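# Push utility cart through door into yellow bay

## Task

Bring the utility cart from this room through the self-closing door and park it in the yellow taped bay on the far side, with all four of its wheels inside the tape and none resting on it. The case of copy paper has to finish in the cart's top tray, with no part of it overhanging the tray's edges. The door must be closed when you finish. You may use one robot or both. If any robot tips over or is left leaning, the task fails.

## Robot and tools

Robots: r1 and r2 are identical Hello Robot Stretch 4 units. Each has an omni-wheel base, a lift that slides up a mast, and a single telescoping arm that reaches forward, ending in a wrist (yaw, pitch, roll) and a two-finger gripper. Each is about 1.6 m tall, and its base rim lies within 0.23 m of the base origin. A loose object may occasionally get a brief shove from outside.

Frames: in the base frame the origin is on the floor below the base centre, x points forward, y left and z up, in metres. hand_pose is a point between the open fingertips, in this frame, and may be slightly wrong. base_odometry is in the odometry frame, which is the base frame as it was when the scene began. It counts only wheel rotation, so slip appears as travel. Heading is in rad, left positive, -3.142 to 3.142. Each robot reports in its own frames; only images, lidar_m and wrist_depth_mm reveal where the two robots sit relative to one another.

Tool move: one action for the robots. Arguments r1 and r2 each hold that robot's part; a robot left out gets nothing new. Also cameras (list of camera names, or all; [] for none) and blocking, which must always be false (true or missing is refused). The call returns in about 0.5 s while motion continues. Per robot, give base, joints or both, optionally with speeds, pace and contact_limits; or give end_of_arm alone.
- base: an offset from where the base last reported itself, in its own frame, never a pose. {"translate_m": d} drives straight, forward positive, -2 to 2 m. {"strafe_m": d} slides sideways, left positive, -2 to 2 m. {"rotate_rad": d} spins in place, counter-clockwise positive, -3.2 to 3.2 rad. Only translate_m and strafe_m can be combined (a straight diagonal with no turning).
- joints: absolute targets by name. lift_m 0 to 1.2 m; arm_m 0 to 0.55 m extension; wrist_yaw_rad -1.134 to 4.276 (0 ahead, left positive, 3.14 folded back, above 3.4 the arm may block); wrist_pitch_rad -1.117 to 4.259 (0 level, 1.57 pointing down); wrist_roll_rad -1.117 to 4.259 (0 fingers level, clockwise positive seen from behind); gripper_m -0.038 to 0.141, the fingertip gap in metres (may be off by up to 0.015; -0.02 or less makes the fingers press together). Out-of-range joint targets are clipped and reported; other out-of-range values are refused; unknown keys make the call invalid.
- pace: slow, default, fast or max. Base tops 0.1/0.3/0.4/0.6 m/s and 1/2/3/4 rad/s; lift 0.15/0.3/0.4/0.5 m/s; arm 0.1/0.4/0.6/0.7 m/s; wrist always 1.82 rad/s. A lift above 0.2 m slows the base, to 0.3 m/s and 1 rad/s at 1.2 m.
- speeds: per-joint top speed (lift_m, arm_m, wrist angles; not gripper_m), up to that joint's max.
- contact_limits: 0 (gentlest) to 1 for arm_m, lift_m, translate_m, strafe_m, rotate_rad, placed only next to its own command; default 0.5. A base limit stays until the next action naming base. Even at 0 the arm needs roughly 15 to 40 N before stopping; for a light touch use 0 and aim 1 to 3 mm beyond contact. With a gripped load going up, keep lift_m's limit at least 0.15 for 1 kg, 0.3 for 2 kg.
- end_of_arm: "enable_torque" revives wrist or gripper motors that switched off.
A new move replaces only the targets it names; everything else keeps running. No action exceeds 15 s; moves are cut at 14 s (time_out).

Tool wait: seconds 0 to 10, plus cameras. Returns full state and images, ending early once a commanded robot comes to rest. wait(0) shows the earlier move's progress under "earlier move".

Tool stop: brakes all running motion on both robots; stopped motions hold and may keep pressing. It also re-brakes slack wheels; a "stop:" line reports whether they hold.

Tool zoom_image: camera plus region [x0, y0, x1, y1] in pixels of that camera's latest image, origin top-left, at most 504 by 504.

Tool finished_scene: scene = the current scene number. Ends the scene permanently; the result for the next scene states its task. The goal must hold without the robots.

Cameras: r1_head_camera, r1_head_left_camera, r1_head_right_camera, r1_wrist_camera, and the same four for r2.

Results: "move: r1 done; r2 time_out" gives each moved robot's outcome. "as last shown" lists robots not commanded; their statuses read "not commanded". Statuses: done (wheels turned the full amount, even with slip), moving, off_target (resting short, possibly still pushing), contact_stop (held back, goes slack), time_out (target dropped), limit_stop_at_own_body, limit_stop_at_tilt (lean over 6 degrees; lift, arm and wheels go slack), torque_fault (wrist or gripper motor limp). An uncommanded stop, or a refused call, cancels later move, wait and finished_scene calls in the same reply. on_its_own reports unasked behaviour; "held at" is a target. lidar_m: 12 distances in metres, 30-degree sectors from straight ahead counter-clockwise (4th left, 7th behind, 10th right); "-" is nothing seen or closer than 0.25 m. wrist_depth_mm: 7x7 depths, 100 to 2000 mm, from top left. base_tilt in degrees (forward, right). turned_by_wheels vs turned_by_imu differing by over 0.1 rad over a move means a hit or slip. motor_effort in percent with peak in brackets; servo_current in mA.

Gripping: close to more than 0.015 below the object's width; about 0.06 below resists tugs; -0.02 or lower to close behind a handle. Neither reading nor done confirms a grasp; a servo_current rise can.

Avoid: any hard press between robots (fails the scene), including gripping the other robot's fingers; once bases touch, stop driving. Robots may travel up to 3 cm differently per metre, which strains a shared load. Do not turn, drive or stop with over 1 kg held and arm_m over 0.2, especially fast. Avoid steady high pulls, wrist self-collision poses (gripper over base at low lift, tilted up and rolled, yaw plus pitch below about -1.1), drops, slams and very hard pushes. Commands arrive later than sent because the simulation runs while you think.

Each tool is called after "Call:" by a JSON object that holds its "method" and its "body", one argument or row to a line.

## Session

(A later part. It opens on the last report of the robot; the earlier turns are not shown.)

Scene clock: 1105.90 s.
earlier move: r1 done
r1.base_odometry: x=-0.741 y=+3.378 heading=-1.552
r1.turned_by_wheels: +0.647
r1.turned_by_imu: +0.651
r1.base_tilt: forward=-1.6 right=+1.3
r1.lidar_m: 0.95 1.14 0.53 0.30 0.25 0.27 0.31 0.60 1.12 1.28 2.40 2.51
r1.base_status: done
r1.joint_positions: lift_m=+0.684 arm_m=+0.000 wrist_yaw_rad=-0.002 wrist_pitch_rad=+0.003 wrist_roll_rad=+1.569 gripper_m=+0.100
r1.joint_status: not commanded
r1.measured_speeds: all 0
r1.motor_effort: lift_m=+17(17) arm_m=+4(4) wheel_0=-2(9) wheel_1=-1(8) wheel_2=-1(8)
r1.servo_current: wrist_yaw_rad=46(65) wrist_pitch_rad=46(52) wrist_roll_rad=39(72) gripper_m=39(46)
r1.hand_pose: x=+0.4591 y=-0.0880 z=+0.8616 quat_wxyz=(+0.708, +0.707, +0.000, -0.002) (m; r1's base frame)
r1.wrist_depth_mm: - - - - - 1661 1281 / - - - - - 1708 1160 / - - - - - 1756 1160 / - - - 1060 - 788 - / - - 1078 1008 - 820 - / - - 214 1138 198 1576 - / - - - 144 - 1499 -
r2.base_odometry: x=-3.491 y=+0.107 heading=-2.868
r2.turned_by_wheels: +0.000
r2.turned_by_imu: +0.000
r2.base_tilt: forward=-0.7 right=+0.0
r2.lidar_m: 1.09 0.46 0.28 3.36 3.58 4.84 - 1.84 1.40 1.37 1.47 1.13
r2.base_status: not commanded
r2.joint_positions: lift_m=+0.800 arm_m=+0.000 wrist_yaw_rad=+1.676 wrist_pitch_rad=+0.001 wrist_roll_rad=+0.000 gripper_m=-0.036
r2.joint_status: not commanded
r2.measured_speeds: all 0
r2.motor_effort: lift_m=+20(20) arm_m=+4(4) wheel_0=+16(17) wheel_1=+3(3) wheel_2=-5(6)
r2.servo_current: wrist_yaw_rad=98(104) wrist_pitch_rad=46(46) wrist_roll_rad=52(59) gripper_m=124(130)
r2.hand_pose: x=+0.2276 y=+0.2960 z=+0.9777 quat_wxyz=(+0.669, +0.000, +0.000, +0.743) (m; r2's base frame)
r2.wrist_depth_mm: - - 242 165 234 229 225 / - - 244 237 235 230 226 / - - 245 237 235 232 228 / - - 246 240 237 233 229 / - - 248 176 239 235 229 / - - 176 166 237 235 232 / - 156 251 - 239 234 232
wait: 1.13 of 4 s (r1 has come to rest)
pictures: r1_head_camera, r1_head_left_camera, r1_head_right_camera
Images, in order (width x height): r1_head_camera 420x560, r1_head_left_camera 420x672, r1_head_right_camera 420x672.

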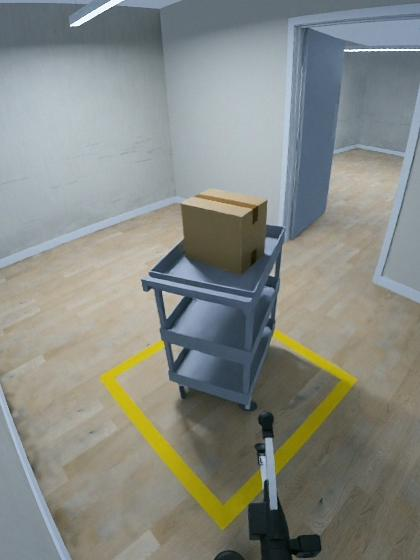

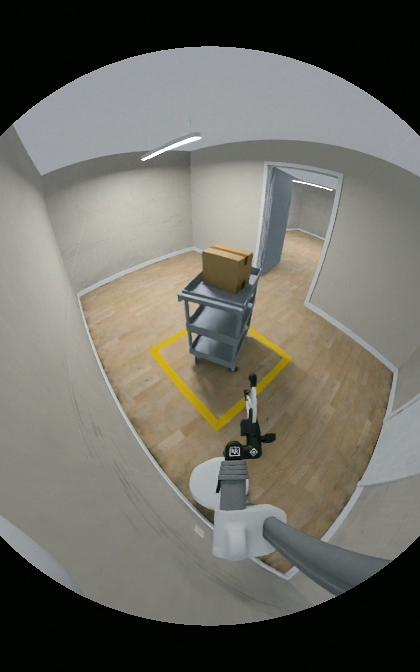

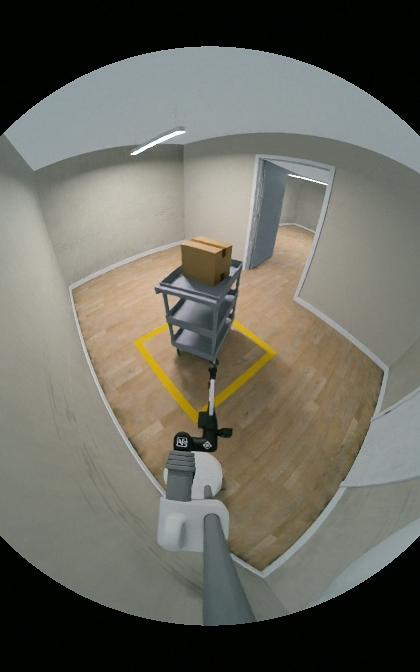

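Call:
{"method": "move", "body": {
  "r1": {"base":{"rotate_rad":-0.9}},
  "blocking": false,
  "cameras": []
}}

Call:
{"method": "wait", "body": {
  "seconds": 4,
  "cameras": []
}}

Call:
{"method": "move", "body": {
  "r1": {"base":{"strafe_m":0.96}},
  "blocking": false,
  "cameras": []
}}

Call:
{"method": "wait", "body": {
  "seconds": 6,
  "cameras": []
}}

Call:
{"method": "move", "body": {
  "r1": {"base":{"translate_m":0.145},"pace":"slow","contact_limits":{"translate_m":0.2}},
  "blocking": false,
  "cameras": []
}}

Call:
{"method": "wait", "body": {
  "seconds": 4,
  "cameras": ["r1_head_camera","r1_wrist_camera"]
}}

Scene clock: 1133.50 s.
move: r1 moving
r1.base_odometry: x=-0.741 y=+3.378 heading=-1.804
r1.turned_by_wheels: -0.252
r1.turned_by_imu: -0.253
r1.base_tilt: forward=-1.6 right=+1.3
r1.lidar_m: 0.92 0.97 0.96 0.37 0.28 0.25 0.28 0.42 1.12 1.17 1.61 2.51
r1.base_status: rotate_rad moving
r1.joint_positions: lift_m=+0.684 arm_m=+0.000 wrist_yaw_rad=-0.002 wrist_pitch_rad=+0.003 wrist_roll_rad=+1.569 gripper_m=+0.100
r1.joint_status: not commanded
r1.measured_speeds: translate_m=-0.001 strafe_m=+0.001 rotate_rad=-0.973 lift_m=+0.000 arm_m=+0.000 wrist_yaw_rad=+0.000 wrist_pitch_rad=+0.000 wrist_roll_rad=+0.000
r1.motor_effort: lift_m=+17(17) arm_m=+4(4) wheel_0=+7(9) wheel_1=+8(8) wheel_2=+8(8)
r1.servo_current: wrist_yaw_rad=46(59) wrist_pitch_rad=39(52) wrist_roll_rad=33(65) gripper_m=46(52)
r1.hand_pose: x=+0.4591 y=-0.0880 z=+0.8616 quat_wxyz=(+0.708, +0.707, +0.000, -0.002) (m; r1's base frame)
r1.wrist_depth_mm: - - - - - 1708 1182 / - - - - - 1708 1205 / - - - - - 1756 1182 / - - - - - 1808 1160 / - - - - - 1921 1182 / - - 215 991 197 778 - / - - - 144 - - -
r2: as last shown
r2.base_tilt: forward=-0.8 right=+0.1
r2.lidar_m: 1.08 0.47 0.28 3.38 3.58 4.87 - 1.83 1.43 1.37 1.49 1.15
r2.motor_effort: lift_m=+20(20) arm_m=+4(4) wheel_0=+16(16) wheel_1=+3(3) wheel_2=-5(5)
r2.servo_current: wrist_yaw_rad=91(98) wrist_pitch_rad=33(46) wrist_roll_rad=39(59) gripper_m=117(130)
r2.wrist_depth_mm: - - 243 165 234 229 225 / - - 243 237 235 230 227 / - - 245 237 236 231 228 / - - 248 239 238 232 230 / - - 248 175 239 233 231 / - - 177 166 237 234 232 / - 156 252 - 238 234 233
pictures: none
No camera images: "cameras" was empty.

Scene clock: 1134.63 s.
earlier move: r1 done
r1.base_odometry: x=-0.741 y=+3.378 heading=-2.451
r1.turned_by_wheels: -0.647
r1.turned_by_imu: -0.651
r1.base_tilt: forward=-1.6 right=+1.3
r1.lidar_m: 2.51 1.03 0.92 1.61 0.40 0.26 0.26 0.26 0.38 0.85 1.10 1.36
r1.base_status: done
r1.joint_positions: lift_m=+0.684 arm_m=+0.000 wrist_yaw_rad=-0.002 wrist_pitch_rad=+0.003 wrist_roll_rad=+1.569 gripper_m=+0.100
r1.joint_status: not commanded
r1.measured_speeds: all 0
r1.motor_effort: lift_m=+17(17) arm_m=+4(4) wheel_0=+3(9) wheel_1=+3(9) wheel_2=+1(8)
r1.servo_current: wrist_yaw_rad=65(72) wrist_pitch_rad=52(52) wrist_roll_rad=33(65) gripper_m=46(52)
r1.hand_pose: x=+0.4591 y=-0.0880 z=+0.8616 quat_wxyz=(+0.708, +0.707, +0.000, -0.002) (m; r1's base frame)
r1.wrist_depth_mm: - - - - - 1576 1229 / - - - - - 1756 1229 / - - - - - 1708 1205 / - - - - - 1808 1229 / - - - - - 1808 1255 / - - 216 - 198 1618 1255 / - - - 144 - 1808 1229
r2.base_odometry: x=-3.491 y=+0.107 heading=-2.868
r2.turned_by_wheels: +0.000
r2.turned_by_imu: +0.000
r2.base_tilt: forward=-0.7 right=+0.0
r2.lidar_m: 1.09 0.49 0.29 3.36 3.58 4.85 - 1.87 1.41 1.39 1.47 1.13
r2.base_status: not commanded
r2.joint_positions: lift_m=+0.800 arm_m=+0.000 wrist_yaw_rad=+1.676 wrist_pitch_rad=+0.001 wrist_roll_rad=+0.000 gripper_m=-0.036
r2.joint_status: not commanded
r2.measured_speeds: all 0
r2.motor_effort: lift_m=+20(20) arm_m=+4(4) wheel_0=+16(17) wheel_1=+2(3) wheel_2=-5(6)
r2.servo_current: wrist_yaw_rad=91(111) wrist_pitch_rad=33(46) wrist_roll_rad=46(59) gripper_m=124(130)
r2.hand_pose: x=+0.2276 y=+0.2960 z=+0.9777 quat_wxyz=(+0.669, +0.000, +0.000, +0.743) (m; r2's base frame)
r2.wrist_depth_mm: - - 242 165 233 229 226 / - - 244 236 235 229 226 / - - 245 237 236 231 228 / - - 247 240 237 233 229 / - - 249 175 238 234 231 / - - 177 166 236 235 231 / - 156 251 - 238 235 232
wait: 1.13 of 4 s (r1 has come to rest)
pictures: none
No camera images: "cameras" was empty.

Scene clock: 1135.13 s.
move: r1 moving
r1.base_odometry: x=-0.718 y=+3.350 heading=-2.451
r1.turned_by_wheels: +0.000
r1.turned_by_imu: +0.000
r1.base_tilt: forward=-1.6 right=+1.3
r1.lidar_m: 2.49 0.93 0.92 1.63 0.42 0.27 0.26 0.26 0.37 0.85 1.17 1.40
r1.base_status: strafe_m moving
r1.joint_positions: lift_m=+0.684 arm_m=+0.000 wrist_yaw_rad=-0.002 wrist_pitch_rad=+0.003 wrist_roll_rad=+1.569 gripper_m=+0.100
r1.joint_status: not commanded
r1.measured_speeds: translate_m=+0.000 strafe_m=+0.140 rotate_rad=-0.002 lift_m=+0.000 arm_m=+0.000 wrist_yaw_rad=+0.000 wrist_pitch_rad=+0.000 wrist_roll_rad=+0.000
r1.motor_effort: lift_m=+17(17) arm_m=+4(4) wheel_0=-8(10) wheel_1=+10(10) wheel_2=+0(1)
r1.servo_current: wrist_yaw_rad=52(65) wrist_pitch_rad=46(52) wrist_roll_rad=39(59) gripper_m=39(46)
r1.hand_pose: x=+0.4591 y=-0.0880 z=+0.8616 quat_wxyz=(+0.708, +0.707, +0.000, -0.002) (m; r1's base frame)
r1.wrist_depth_mm: - - - - - 1618 1229 / - - - - - 1756 1205 / - - - - - 1756 1205 / - - - - - 1863 1255 / - - - - - 1863 1255 / - - 215 - 198 1576 1255 / - - - 144 - 1808 1229
r2: as last shown
r2.base_tilt: forward=-0.7 right=+0.1
r2.lidar_m: 1.10 0.46 0.28 3.37 3.56 4.84 - 1.85 1.42 1.37 1.46 1.13
r2.motor_effort: lift_m=+20(20) arm_m=+4(4) wheel_0=+16(17) wheel_1=+3(3) wheel_2=-5(6)
r2.servo_current: wrist_yaw_rad=85(98) wrist_pitch_rad=39(39) wrist_roll_rad=33(59) gripper_m=124(130)
r2.wrist_depth_mm: - - 243 165 235 229 225 / - - 245 236 235 229 226 / - - 246 238 236 230 228 / - - 247 239 236 233 229 / - - 249 176 238 233 229 / - - 177 166 237 235 231 / - 156 251 - 239 234 232
pictures: none
No camera images: "cameras" was empty.

Scene clock: 1139.17 s.
earlier move: r1 done
r1.base_odometry: x=-0.130 y=+2.638 heading=-2.452
r1.turned_by_wheels: +0.000
r1.turned_by_imu: +0.005
r1.base_tilt: forward=-1.6 right=+1.3
r1.lidar_m: 0.44 0.44 2.83 1.95 0.53 0.37 0.34 0.35 0.47 1.09 2.06 0.62
r1.base_status: done
r1.joint_positions: lift_m=+0.684 arm_m=+0.000 wrist_yaw_rad=-0.002 wrist_pitch_rad=+0.003 wrist_roll_rad=+1.569 gripper_m=+0.100
r1.joint_status: not commanded
r1.measured_speeds: all 0
r1.motor_effort: lift_m=+17(17) arm_m=+4(4) wheel_0=-2(13) wheel_1=-1(10) wheel_2=+0(2)
r1.servo_current: wrist_yaw_rad=46(65) wrist_pitch_rad=39(52) wrist_roll_rad=46(72) gripper_m=46(52)
r1.hand_pose: x=+0.4591 y=-0.0880 z=+0.8616 quat_wxyz=(+0.708, +0.707, +0.000, -0.002) (m; r1's base frame)
r1.wrist_depth_mm: - - - - - 1661 1205 / - - - - - 1708 1229 / - - - - - 1576 492 / - - - - - 1921 - / - - - - - - - / - - 215 559 193 - - / - 549 554 141 - - -
r2.base_odometry: x=-3.491 y=+0.107 heading=-2.868
r2.turned_by_wheels: +0.000
r2.turned_by_imu: +0.001
r2.base_tilt: forward=-0.7 right=+0.0
r2.lidar_m: 1.08 0.46 0.30 3.37 3.57 4.83 - 1.86 1.44 1.37 1.48 1.13
r2.base_status: not commanded
r2.joint_positions: lift_m=+0.800 arm_m=+0.000 wrist_yaw_rad=+1.676 wrist_pitch_rad=+0.001 wrist_roll_rad=+0.000 gripper_m=-0.036
r2.joint_status: not commanded
r2.measured_speeds: all 0
r2.motor_effort: lift_m=+20(20) arm_m=+4(4) wheel_0=+16(17) wheel_1=+3(3) wheel_2=-5(6)
r2.servo_current: wrist_yaw_rad=91(98) wrist_pitch_rad=33(46) wrist_roll_rad=46(65) gripper_m=124(137)
r2.hand_pose: x=+0.2276 y=+0.2960 z=+0.9777 quat_wxyz=(+0.669, +0.000, +0.000, +0.743) (m; r2's base frame)
r2.wrist_depth_mm: - - 243 166 234 229 225 / - - 245 236 235 229 227 / - - 246 237 236 232 228 / - - 246 240 238 233 229 / - - 249 176 238 233 229 / - - 177 167 237 235 232 / - 156 252 - 239 235 233
wait: 4.03 of 6 s (r1 has come to rest)
pictures: none
No camera images: "cameras" was empty.

Scene clock: 1139.67 s.
move: r1 moving
r1.base_odometry: x=-0.140 y=+2.630 heading=-2.451
r1.turned_by_wheels: +0.000
r1.turned_by_imu: +0.000
r1.base_tilt: forward=-1.6 right=+1.3
r1.lidar_m: 0.44 0.44 2.84 2.02 0.55 0.38 0.34 0.35 0.49 1.14 2.09 0.61
r1.base_status: translate_m moving
r1.joint_positions: lift_m=+0.684 arm_m=+0.000 wrist_yaw_rad=-0.002 wrist_pitch_rad=+0.003 wrist_roll_rad=+1.569 gripper_m=+0.100
r1.joint_status: not commanded
r1.measured_speeds: translate_m=+0.048 strafe_m=+0.000 rotate_rad=+0.002 lift_m=+0.000 arm_m=+0.000 wrist_yaw_rad=+0.000 wrist_pitch_rad=+0.000 wrist_roll_rad=+0.000
r1.motor_effort: lift_m=+17(17) arm_m=+3(4) wheel_0=+5(6) wheel_1=+4(7) wheel_2=-6(6)
r1.servo_current: wrist_yaw_rad=59(59) wrist_pitch_rad=46(46) wrist_roll_rad=46(65) gripper_m=46(52)
r1.contact_limits: translate_m 0.2
r1.hand_pose: x=+0.4591 y=-0.0880 z=+0.8616 quat_wxyz=(+0.708, +0.707, +0.000, -0.002) (m; r1's base frame)
r1.wrist_depth_mm: - - - - - 1708 1229 / - - - - - 1756 1229 / - - - - - 549 484 / - - - - - 1921 - / - - - - - - - / - - 559 312 192 - - / - 544 539 144 - - -
r2: as last shown
r2.turned_by_imu: +0.000
r2.lidar_m: 1.10 0.45 0.27 3.36 3.57 4.84 - 1.86 1.42 1.37 1.49 1.14
r2.motor_effort: lift_m=+20(20) arm_m=+3(4) wheel_0=+16(17) wheel_1=+3(3) wheel_2=-5(6)
r2.servo_current: wrist_yaw_rad=104(104) wrist_pitch_rad=46(46) wrist_roll_rad=59(59) gripper_m=130(130)
r2.wrist_depth_mm: - - 242 165 233 230 226 / - - 245 237 234 230 227 / - - 245 238 236 230 228 / - - 247 239 236 232 229 / - - 248 176 238 234 230 / - - 177 166 236 235 232 / - 156 251 - 239 234 233
pictures: none
No camera images: "cameras" was empty.

Scene clock: 1141.90 s.
earlier move: r1 done
r1.base_odometry: x=-0.242 y=+2.546 heading=-2.451
r1.turned_by_wheels: +0.000
r1.turned_by_imu: +0.000
r1.base_tilt: forward=-1.6 right=+1.2
r1.lidar_m: 0.30 0.30 2.85 2.68 0.79 0.51 0.46 0.49 0.67 1.53 2.09 0.48
r1.base_status: done
r1.joint_positions: lift_m=+0.684 arm_m=+0.000 wrist_yaw_rad=-0.002 wrist_pitch_rad=+0.003 wrist_roll_rad=+1.569 gripper_m=+0.100
r1.joint_status: not commanded
r1.measured_speeds: all 0
r1.motor_effort: lift_m=+17(17) arm_m=+4(4) wheel_0=+4(7) wheel_1=+4(7) wheel_2=-2(6)
r1.servo_current: wrist_yaw_rad=46(72) wrist_pitch_rad=39(52) wrist_roll_rad=52(65) gripper_m=46(52)
r1.contact_limits: translate_m 0.2
r1.hand_pose: x=+0.4591 y=-0.0880 z=+0.8616 quat_wxyz=(+0.708, +0.707, +0.000, -0.002) (m; r1's base frame)
r1.wrist_depth_mm: - - - - - 1708 1205 / - - - 286 - 1618 1205 / - - - - 338 353 355 / - - - - 297 1808 - / - - - 263 263 1921 - / - - 439 244 193 - - / - 421 424 144 230 - -
r2.base_odometry: x=-3.491 y=+0.107 heading=-2.868
r2.turned_by_wheels: +0.000
r2.turned_by_imu: +0.000
r2.base_tilt: forward=-0.7 right=+0.0
r2.lidar_m: 1.09 0.46 0.31 3.35 3.59 4.85 - 1.83 1.43 1.37 1.47 1.13
r2.base_status: not commanded
r2.joint_positions: lift_m=+0.800 arm_m=+0.000 wrist_yaw_rad=+1.676 wrist_pitch_rad=+0.001 wrist_roll_rad=+0.000 gripper_m=-0.036
r2.joint_status: not commanded
r2.measured_speeds: all 0
r2.motor_effort: lift_m=+20(20) arm_m=+4(4) wheel_0=+16(17) wheel_1=+3(3) wheel_2=-5(6)
r2.servo_current: wrist_yaw_rad=85(104) wrist_pitch_rad=39(52) wrist_roll_rad=39(59) gripper_m=130(137)
r2.hand_pose: x=+0.2276 y=+0.2960 z=+0.9777 quat_wxyz=(+0.669, +0.000, +0.000, +0.743) (m; r2's base frame)
r2.wrist_depth_mm: - - 243 165 234 229 224 / - - 244 236 235 230 226 / - - 245 238 236 231 228 / - - 247 238 237 232 229 / - - 248 176 238 234 229 / - - 177 166 236 234 232 / - 156 252 - 239 235 233
wait: 2.23 of 4 s (r1 has come to rest)
pictures: r1_head_camera, r1_wrist_camera
Images, in order (width x height): r1_head_camera 420x560, r1_wrist_camera 616x392.

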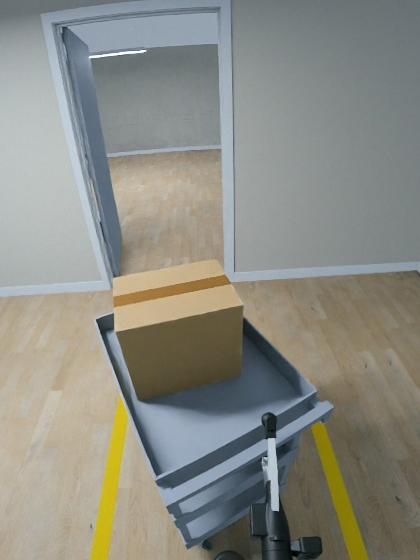

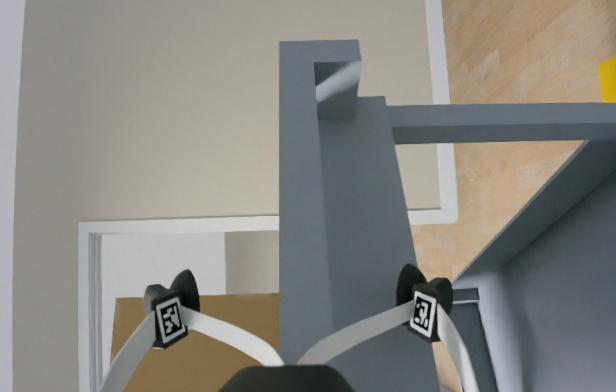

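Grip and pull back-right.

Call:
{"method": "move", "body": {
  "r1": {"joints":{"gripper_m":-0.038}},
  "blocking": false,
  "cameras": []
}}

Call:
{"method": "wait", "body": {
  "seconds": 3,
  "cameras": []
}}

Call:
{"method": "move", "body": {
  "r1": {"base":{"translate_m":-0.11,"strafe_m":-0.05},"pace":"slow"},
  "blocking": false,
  "cameras": []
}}

Call:
{"method": "wait", "body": {
  "seconds": 4,
  "cameras": ["r1_head_camera"]
}}

Call:
{"method": "move", "body": {
  "r1": {"joints":{"gripper_m":0.1}},
  "blocking": false,
  "cameras": []
}}

Call:
{"method": "wait", "body": {
  "seconds": 3,
  "cameras": []
}}

Call:
{"method": "move", "body": {
  "r1": {"base":{"translate_m":-0.09},"pace":"slow","contact_limits":{"translate_m":0.2}},
  "blocking": false,
  "cameras": []
}}

Call:
{"method": "wait", "body": {
  "seconds": 3,
  "cameras": []
}}

Call:
{"method": "move", "body": {
  "r1": {"base":{"strafe_m":-0.95}},
  "blocking": false,
  "cameras": []
}}

Call:
{"method": "wait", "body": {
  "seconds": 6,
  "cameras": []
}}

Call:
{"method": "move", "body": {
  "r1": {"base":{"translate_m":0.5}},
  "blocking": false,
  "cameras": []
}}

Call:
{"method": "wait", "body": {
  "seconds": 5,
  "cameras": []
}}

Call:
{"method": "move", "body": {
  "r1": {"joints":{"wrist_yaw_rad":3.0}},
  "blocking": false,
  "cameras": []
}}

Call:
{"method": "wait", "body": {
  "seconds": 3,
  "cameras": ["r1_head_camera"]
}}

Call:
{"method": "move", "body": {
  "r1": {"base":{"rotate_rad":1.3}},
  "r2": {"joints":{"gripper_m":0.12}},
  "blocking": false,
  "cameras": []
}}

Call:
{"method": "wait", "body": {
  "seconds": 4,
  "cameras": ["r1_head_camera","r1_head_right_camera","r1_head_left_camera"]
}}

Scene clock: 1163.60 s.
move: r1 moving
r1.base_odometry: x=-0.242 y=+2.546 heading=-2.451
r1.turned_by_wheels: +0.000
r1.turned_by_imu: +0.000
r1.base_tilt: forward=-1.6 right=+1.3
r1.lidar_m: 0.32 0.30 2.85 2.67 0.76 0.51 0.46 0.50 0.66 1.54 2.07 0.47
r1.base_status: not commanded
r1.joint_positions: lift_m=+0.684 arm_m=+0.000 wrist_yaw_rad=-0.002 wrist_pitch_rad=+0.003 wrist_roll_rad=+1.569 gripper_m=+0.084
r1.joint_status: gripper_m moving
r1.measured_speeds: all 0
r1.motor_effort: lift_m=+17(17) arm_m=+3(4) wheel_0=+4(5) wheel_1=+4(4) wheel_2=-2(2)
r1.servo_current: wrist_yaw_rad=65(65) wrist_pitch_rad=39(46) wrist_roll_rad=39(59) gripper_m=85(85)
r1.contact_limits: translate_m 0.2
r1.hand_pose: x=+0.4591 y=-0.0880 z=+0.8616 quat_wxyz=(+0.708, +0.707, +0.000, -0.002) (m; r1's base frame)
r1.wrist_depth_mm: - - - - - 1756 1182 / - - - 287 - 1661 1205 / - - - - 338 351 357 / - - - - 296 1756 - / - - - 263 264 1921 - / - - 214 244 194 - - / - 427 421 143 230 - -
r2: as last shown
r2.lidar_m: 1.09 0.46 0.28 3.36 3.58 4.86 - 1.87 1.43 1.38 1.48 1.14
r2.motor_effort: lift_m=+20(20) arm_m=+3(4) wheel_0=+16(17) wheel_1=+3(3) wheel_2=-5(5)
r2.servo_current: wrist_yaw_rad=91(98) wrist_pitch_rad=46(46) wrist_roll_rad=52(59) gripper_m=124(130)
r2.wrist_depth_mm: - - 242 165 234 229 225 / - - 243 236 234 230 226 / - - 246 238 236 230 228 / - - 246 240 237 233 229 / - - 248 175 238 234 230 / - - 177 166 237 235 231 / - 156 252 - 239 234 233
pictures: none
No camera images: "cameras" was empty.

Scene clock: 1165.13 s.
earlier move: r1 done
r1.base_odometry: x=-0.242 y=+2.546 heading=-2.451
r1.turned_by_wheels: +0.000
r1.turned_by_imu: +0.000
r1.base_tilt: forward=-1.6 right=+1.3
r1.lidar_m: 0.31 0.32 2.88 2.66 0.75 0.51 0.46 0.51 0.66 1.54 2.09 0.49
r1.base_status: not commanded
r1.joint_positions: lift_m=+0.684 arm_m=+0.000 wrist_yaw_rad=+0.000 wrist_pitch_rad=+0.003 wrist_roll_rad=+1.569 gripper_m=-0.037
r1.joint_status: all done
r1.measured_speeds: all 0
r1.motor_effort: lift_m=+17(17) arm_m=-4(4) wheel_0=+2(5) wheel_1=+3(4) wheel_2=+1(2)
r1.servo_current: wrist_yaw_rad=39(65) wrist_pitch_rad=33(52) wrist_roll_rad=39(59) gripper_m=98(195)
r1.contact_limits: translate_m 0.2
r1.hand_pose: x=+0.4593 y=-0.0875 z=+0.8614 quat_wxyz=(+0.708, +0.707, +0.001, -0.001) (m; r1's base frame)
r1.wrist_depth_mm: - - - - - 1708 1205 / - - - - 330 1499 1160 / - - - - 320 1499 1182 / - - - - 278 1808 - / - - - 257 256 1921 - / - 436 203 193 179 - - / - 152 415 167 220 - -
r2.base_odometry: x=-3.491 y=+0.107 heading=-2.868
r2.turned_by_wheels: +0.000
r2.turned_by_imu: +0.000
r2.base_tilt: forward=-0.7 right=+0.1
r2.lidar_m: 1.09 0.48 0.28 3.37 3.58 4.85 - 1.85 1.43 1.38 1.48 1.14
r2.base_status: not commanded
r2.joint_positions: lift_m=+0.800 arm_m=+0.000 wrist_yaw_rad=+1.676 wrist_pitch_rad=+0.001 wrist_roll_rad=+0.000 gripper_m=-0.036
r2.joint_status: not commanded
r2.measured_speeds: all 0
r2.motor_effort: lift_m=+20(20) arm_m=+4(4) wheel_0=+16(17) wheel_1=+3(3) wheel_2=-5(5)
r2.servo_current: wrist_yaw_rad=91(104) wrist_pitch_rad=39(46) wrist_roll_rad=39(59) gripper_m=130(130)
r2.hand_pose: x=+0.2276 y=+0.2960 z=+0.9777 quat_wxyz=(+0.669, +0.000, +0.000, +0.743) (m; r2's base frame)
r2.wrist_depth_mm: - - 242 165 235 229 226 / - - 244 237 235 230 227 / - - 246 238 236 230 228 / - - 247 240 237 232 229 / - - 248 175 238 233 229 / - - 177 166 237 234 232 / - 156 252 - 239 235 233
wait: 1.53 of 3 s (r1 has come to rest)
pictures: none
No camera images: "cameras" was empty.

Scene clock: 1165.63 s.
move: r1 moving
r1.base_odometry: x=-0.236 y=+2.558 heading=-2.451
r1.turned_by_wheels: +0.001
r1.turned_by_imu: +0.001
r1.base_tilt: forward=-1.5 right=+1.3
r1.lidar_m: 0.32 0.31 2.85 2.67 0.74 0.50 0.46 0.48 0.62 1.53 2.07 0.49
r1.base_status: translate_m moving; strafe_m moving
r1.joint_positions: lift_m=+0.684 arm_m=+0.000 wrist_yaw_rad=+0.005 wrist_pitch_rad=+0.003 wrist_roll_rad=+1.569 gripper_m=-0.037
r1.joint_status: not commanded
r1.measured_speeds: translate_m=-0.049 strafe_m=-0.022 rotate_rad=+0.004 lift_m=+0.000 arm_m=+0.000 wrist_yaw_rad=+0.013 wrist_pitch_rad=+0.000 wrist_roll_rad=+0.000
r1.motor_effort: lift_m=+17(17) arm_m=-4(4) wheel_0=-2(6) wheel_1=-6(8) wheel_2=+13(13)
r1.servo_current: wrist_yaw_rad=59(65) wrist_pitch_rad=46(46) wrist_roll_rad=46(59) gripper_m=91(98)
r1.hand_pose: x=+0.4597 y=-0.0861 z=+0.8614 quat_wxyz=(+0.708, +0.707, +0.003, +0.001) (m; r1's base frame)
r1.wrist_depth_mm: - - - - - 1708 1205 / - - - - 329 1576 1182 / - - - - 320 1537 449 / - - - - 278 1756 - / - - - 257 258 1921 - / - 436 206 194 179 - - / - 152 415 171 224 - -
r2: as last shown
r2.base_tilt: forward=-0.7 right=+0.0
r2.lidar_m: 1.07 0.46 0.28 3.35 3.59 4.82 - 1.85 1.41 1.37 1.48 1.15
r2.motor_effort: lift_m=+20(20) arm_m=+4(4) wheel_0=+16(17) wheel_1=+3(3) wheel_2=-5(6)
r2.servo_current: wrist_yaw_rad=104(104) wrist_pitch_rad=46(46) wrist_roll_rad=46(52) gripper_m=124(130)
r2.wrist_depth_mm: - - 243 165 234 230 225 / - - 244 237 235 230 226 / - - 246 237 236 231 228 / - - 246 240 236 233 228 / - - 249 176 239 234 230 / - - 177 166 237 234 232 / - 156 252 - 239 235 233
pictures: none
No camera images: "cameras" was empty.

Scene clock: 1167.53 s.
earlier move: r1 done
r1.base_odometry: x=-0.189 y=+2.654 heading=-2.452
r1.turned_by_wheels: -0.001
r1.turned_by_imu: -0.001
r1.base_tilt: forward=-1.6 right=+1.3
r1.lidar_m: 0.43 0.41 2.90 2.11 0.58 0.39 0.36 0.38 0.51 1.21 2.05 0.59
r1.base_status: done
r1.joint_positions: lift_m=+0.684 arm_m=+0.000 wrist_yaw_rad=+0.002 wrist_pitch_rad=+0.002 wrist_roll_rad=+1.569 gripper_m=-0.037
r1.joint_status: not commanded
r1.measured_speeds: all 0
r1.motor_effort: lift_m=+17(17) arm_m=-4(4) wheel_0=-2(6) wheel_1=-4(8) wheel_2=+1(14)
r1.servo_current: wrist_yaw_rad=46(72) wrist_pitch_rad=46(52) wrist_roll_rad=46(65) gripper_m=65(104)
r1.hand_pose: x=+0.4595 y=-0.0867 z=+0.8617 quat_wxyz=(+0.708, +0.707, +0.002, +0.000) (m; r1's base frame)
r1.wrist_depth_mm: - - - - - 1708 1205 / - - - - - 1756 1229 / - - - - - 1756 1255 / - - - - 430 1576 433 / - - - - - 1863 - / - - 213 198 178 - - / - - 512 152 160 - -
r2.base_odometry: x=-3.491 y=+0.107 heading=-2.868
r2.turned_by_wheels: +0.000
r2.turned_by_imu: +0.000
r2.base_tilt: forward=-0.7 right=+0.0
r2.lidar_m: 1.07 0.46 0.29 3.36 3.60 4.84 - 1.81 1.43 1.39 1.49 1.14
r2.base_status: not commanded
r2.joint_positions: lift_m=+0.800 arm_m=+0.000 wrist_yaw_rad=+1.676 wrist_pitch_rad=+0.001 wrist_roll_rad=+0.000 gripper_m=-0.036
r2.joint_status: not commanded
r2.measured_speeds: all 0
r2.motor_effort: lift_m=+20(20) arm_m=+3(4) wheel_0=+16(17) wheel_1=+3(3) wheel_2=-5(6)
r2.servo_current: wrist_yaw_rad=78(104) wrist_pitch_rad=33(46) wrist_roll_rad=52(52) gripper_m=124(130)
r2.hand_pose: x=+0.2276 y=+0.2960 z=+0.9777 quat_wxyz=(+0.669, +0.000, +0.000, +0.743) (m; r2's base frame)
r2.wrist_depth_mm: - - 243 165 233 229 225 / - - 244 237 236 230 227 / - - 244 238 236 231 228 / - - 247 239 237 232 229 / - - 248 175 239 234 231 / - - 177 167 236 235 233 / - 156 251 - 240 235 232
wait: 1.90 of 4 s (r1 has come to rest)
pictures: r1_head_camera
Images, in order (width x height): r1_head_camera 420x560.

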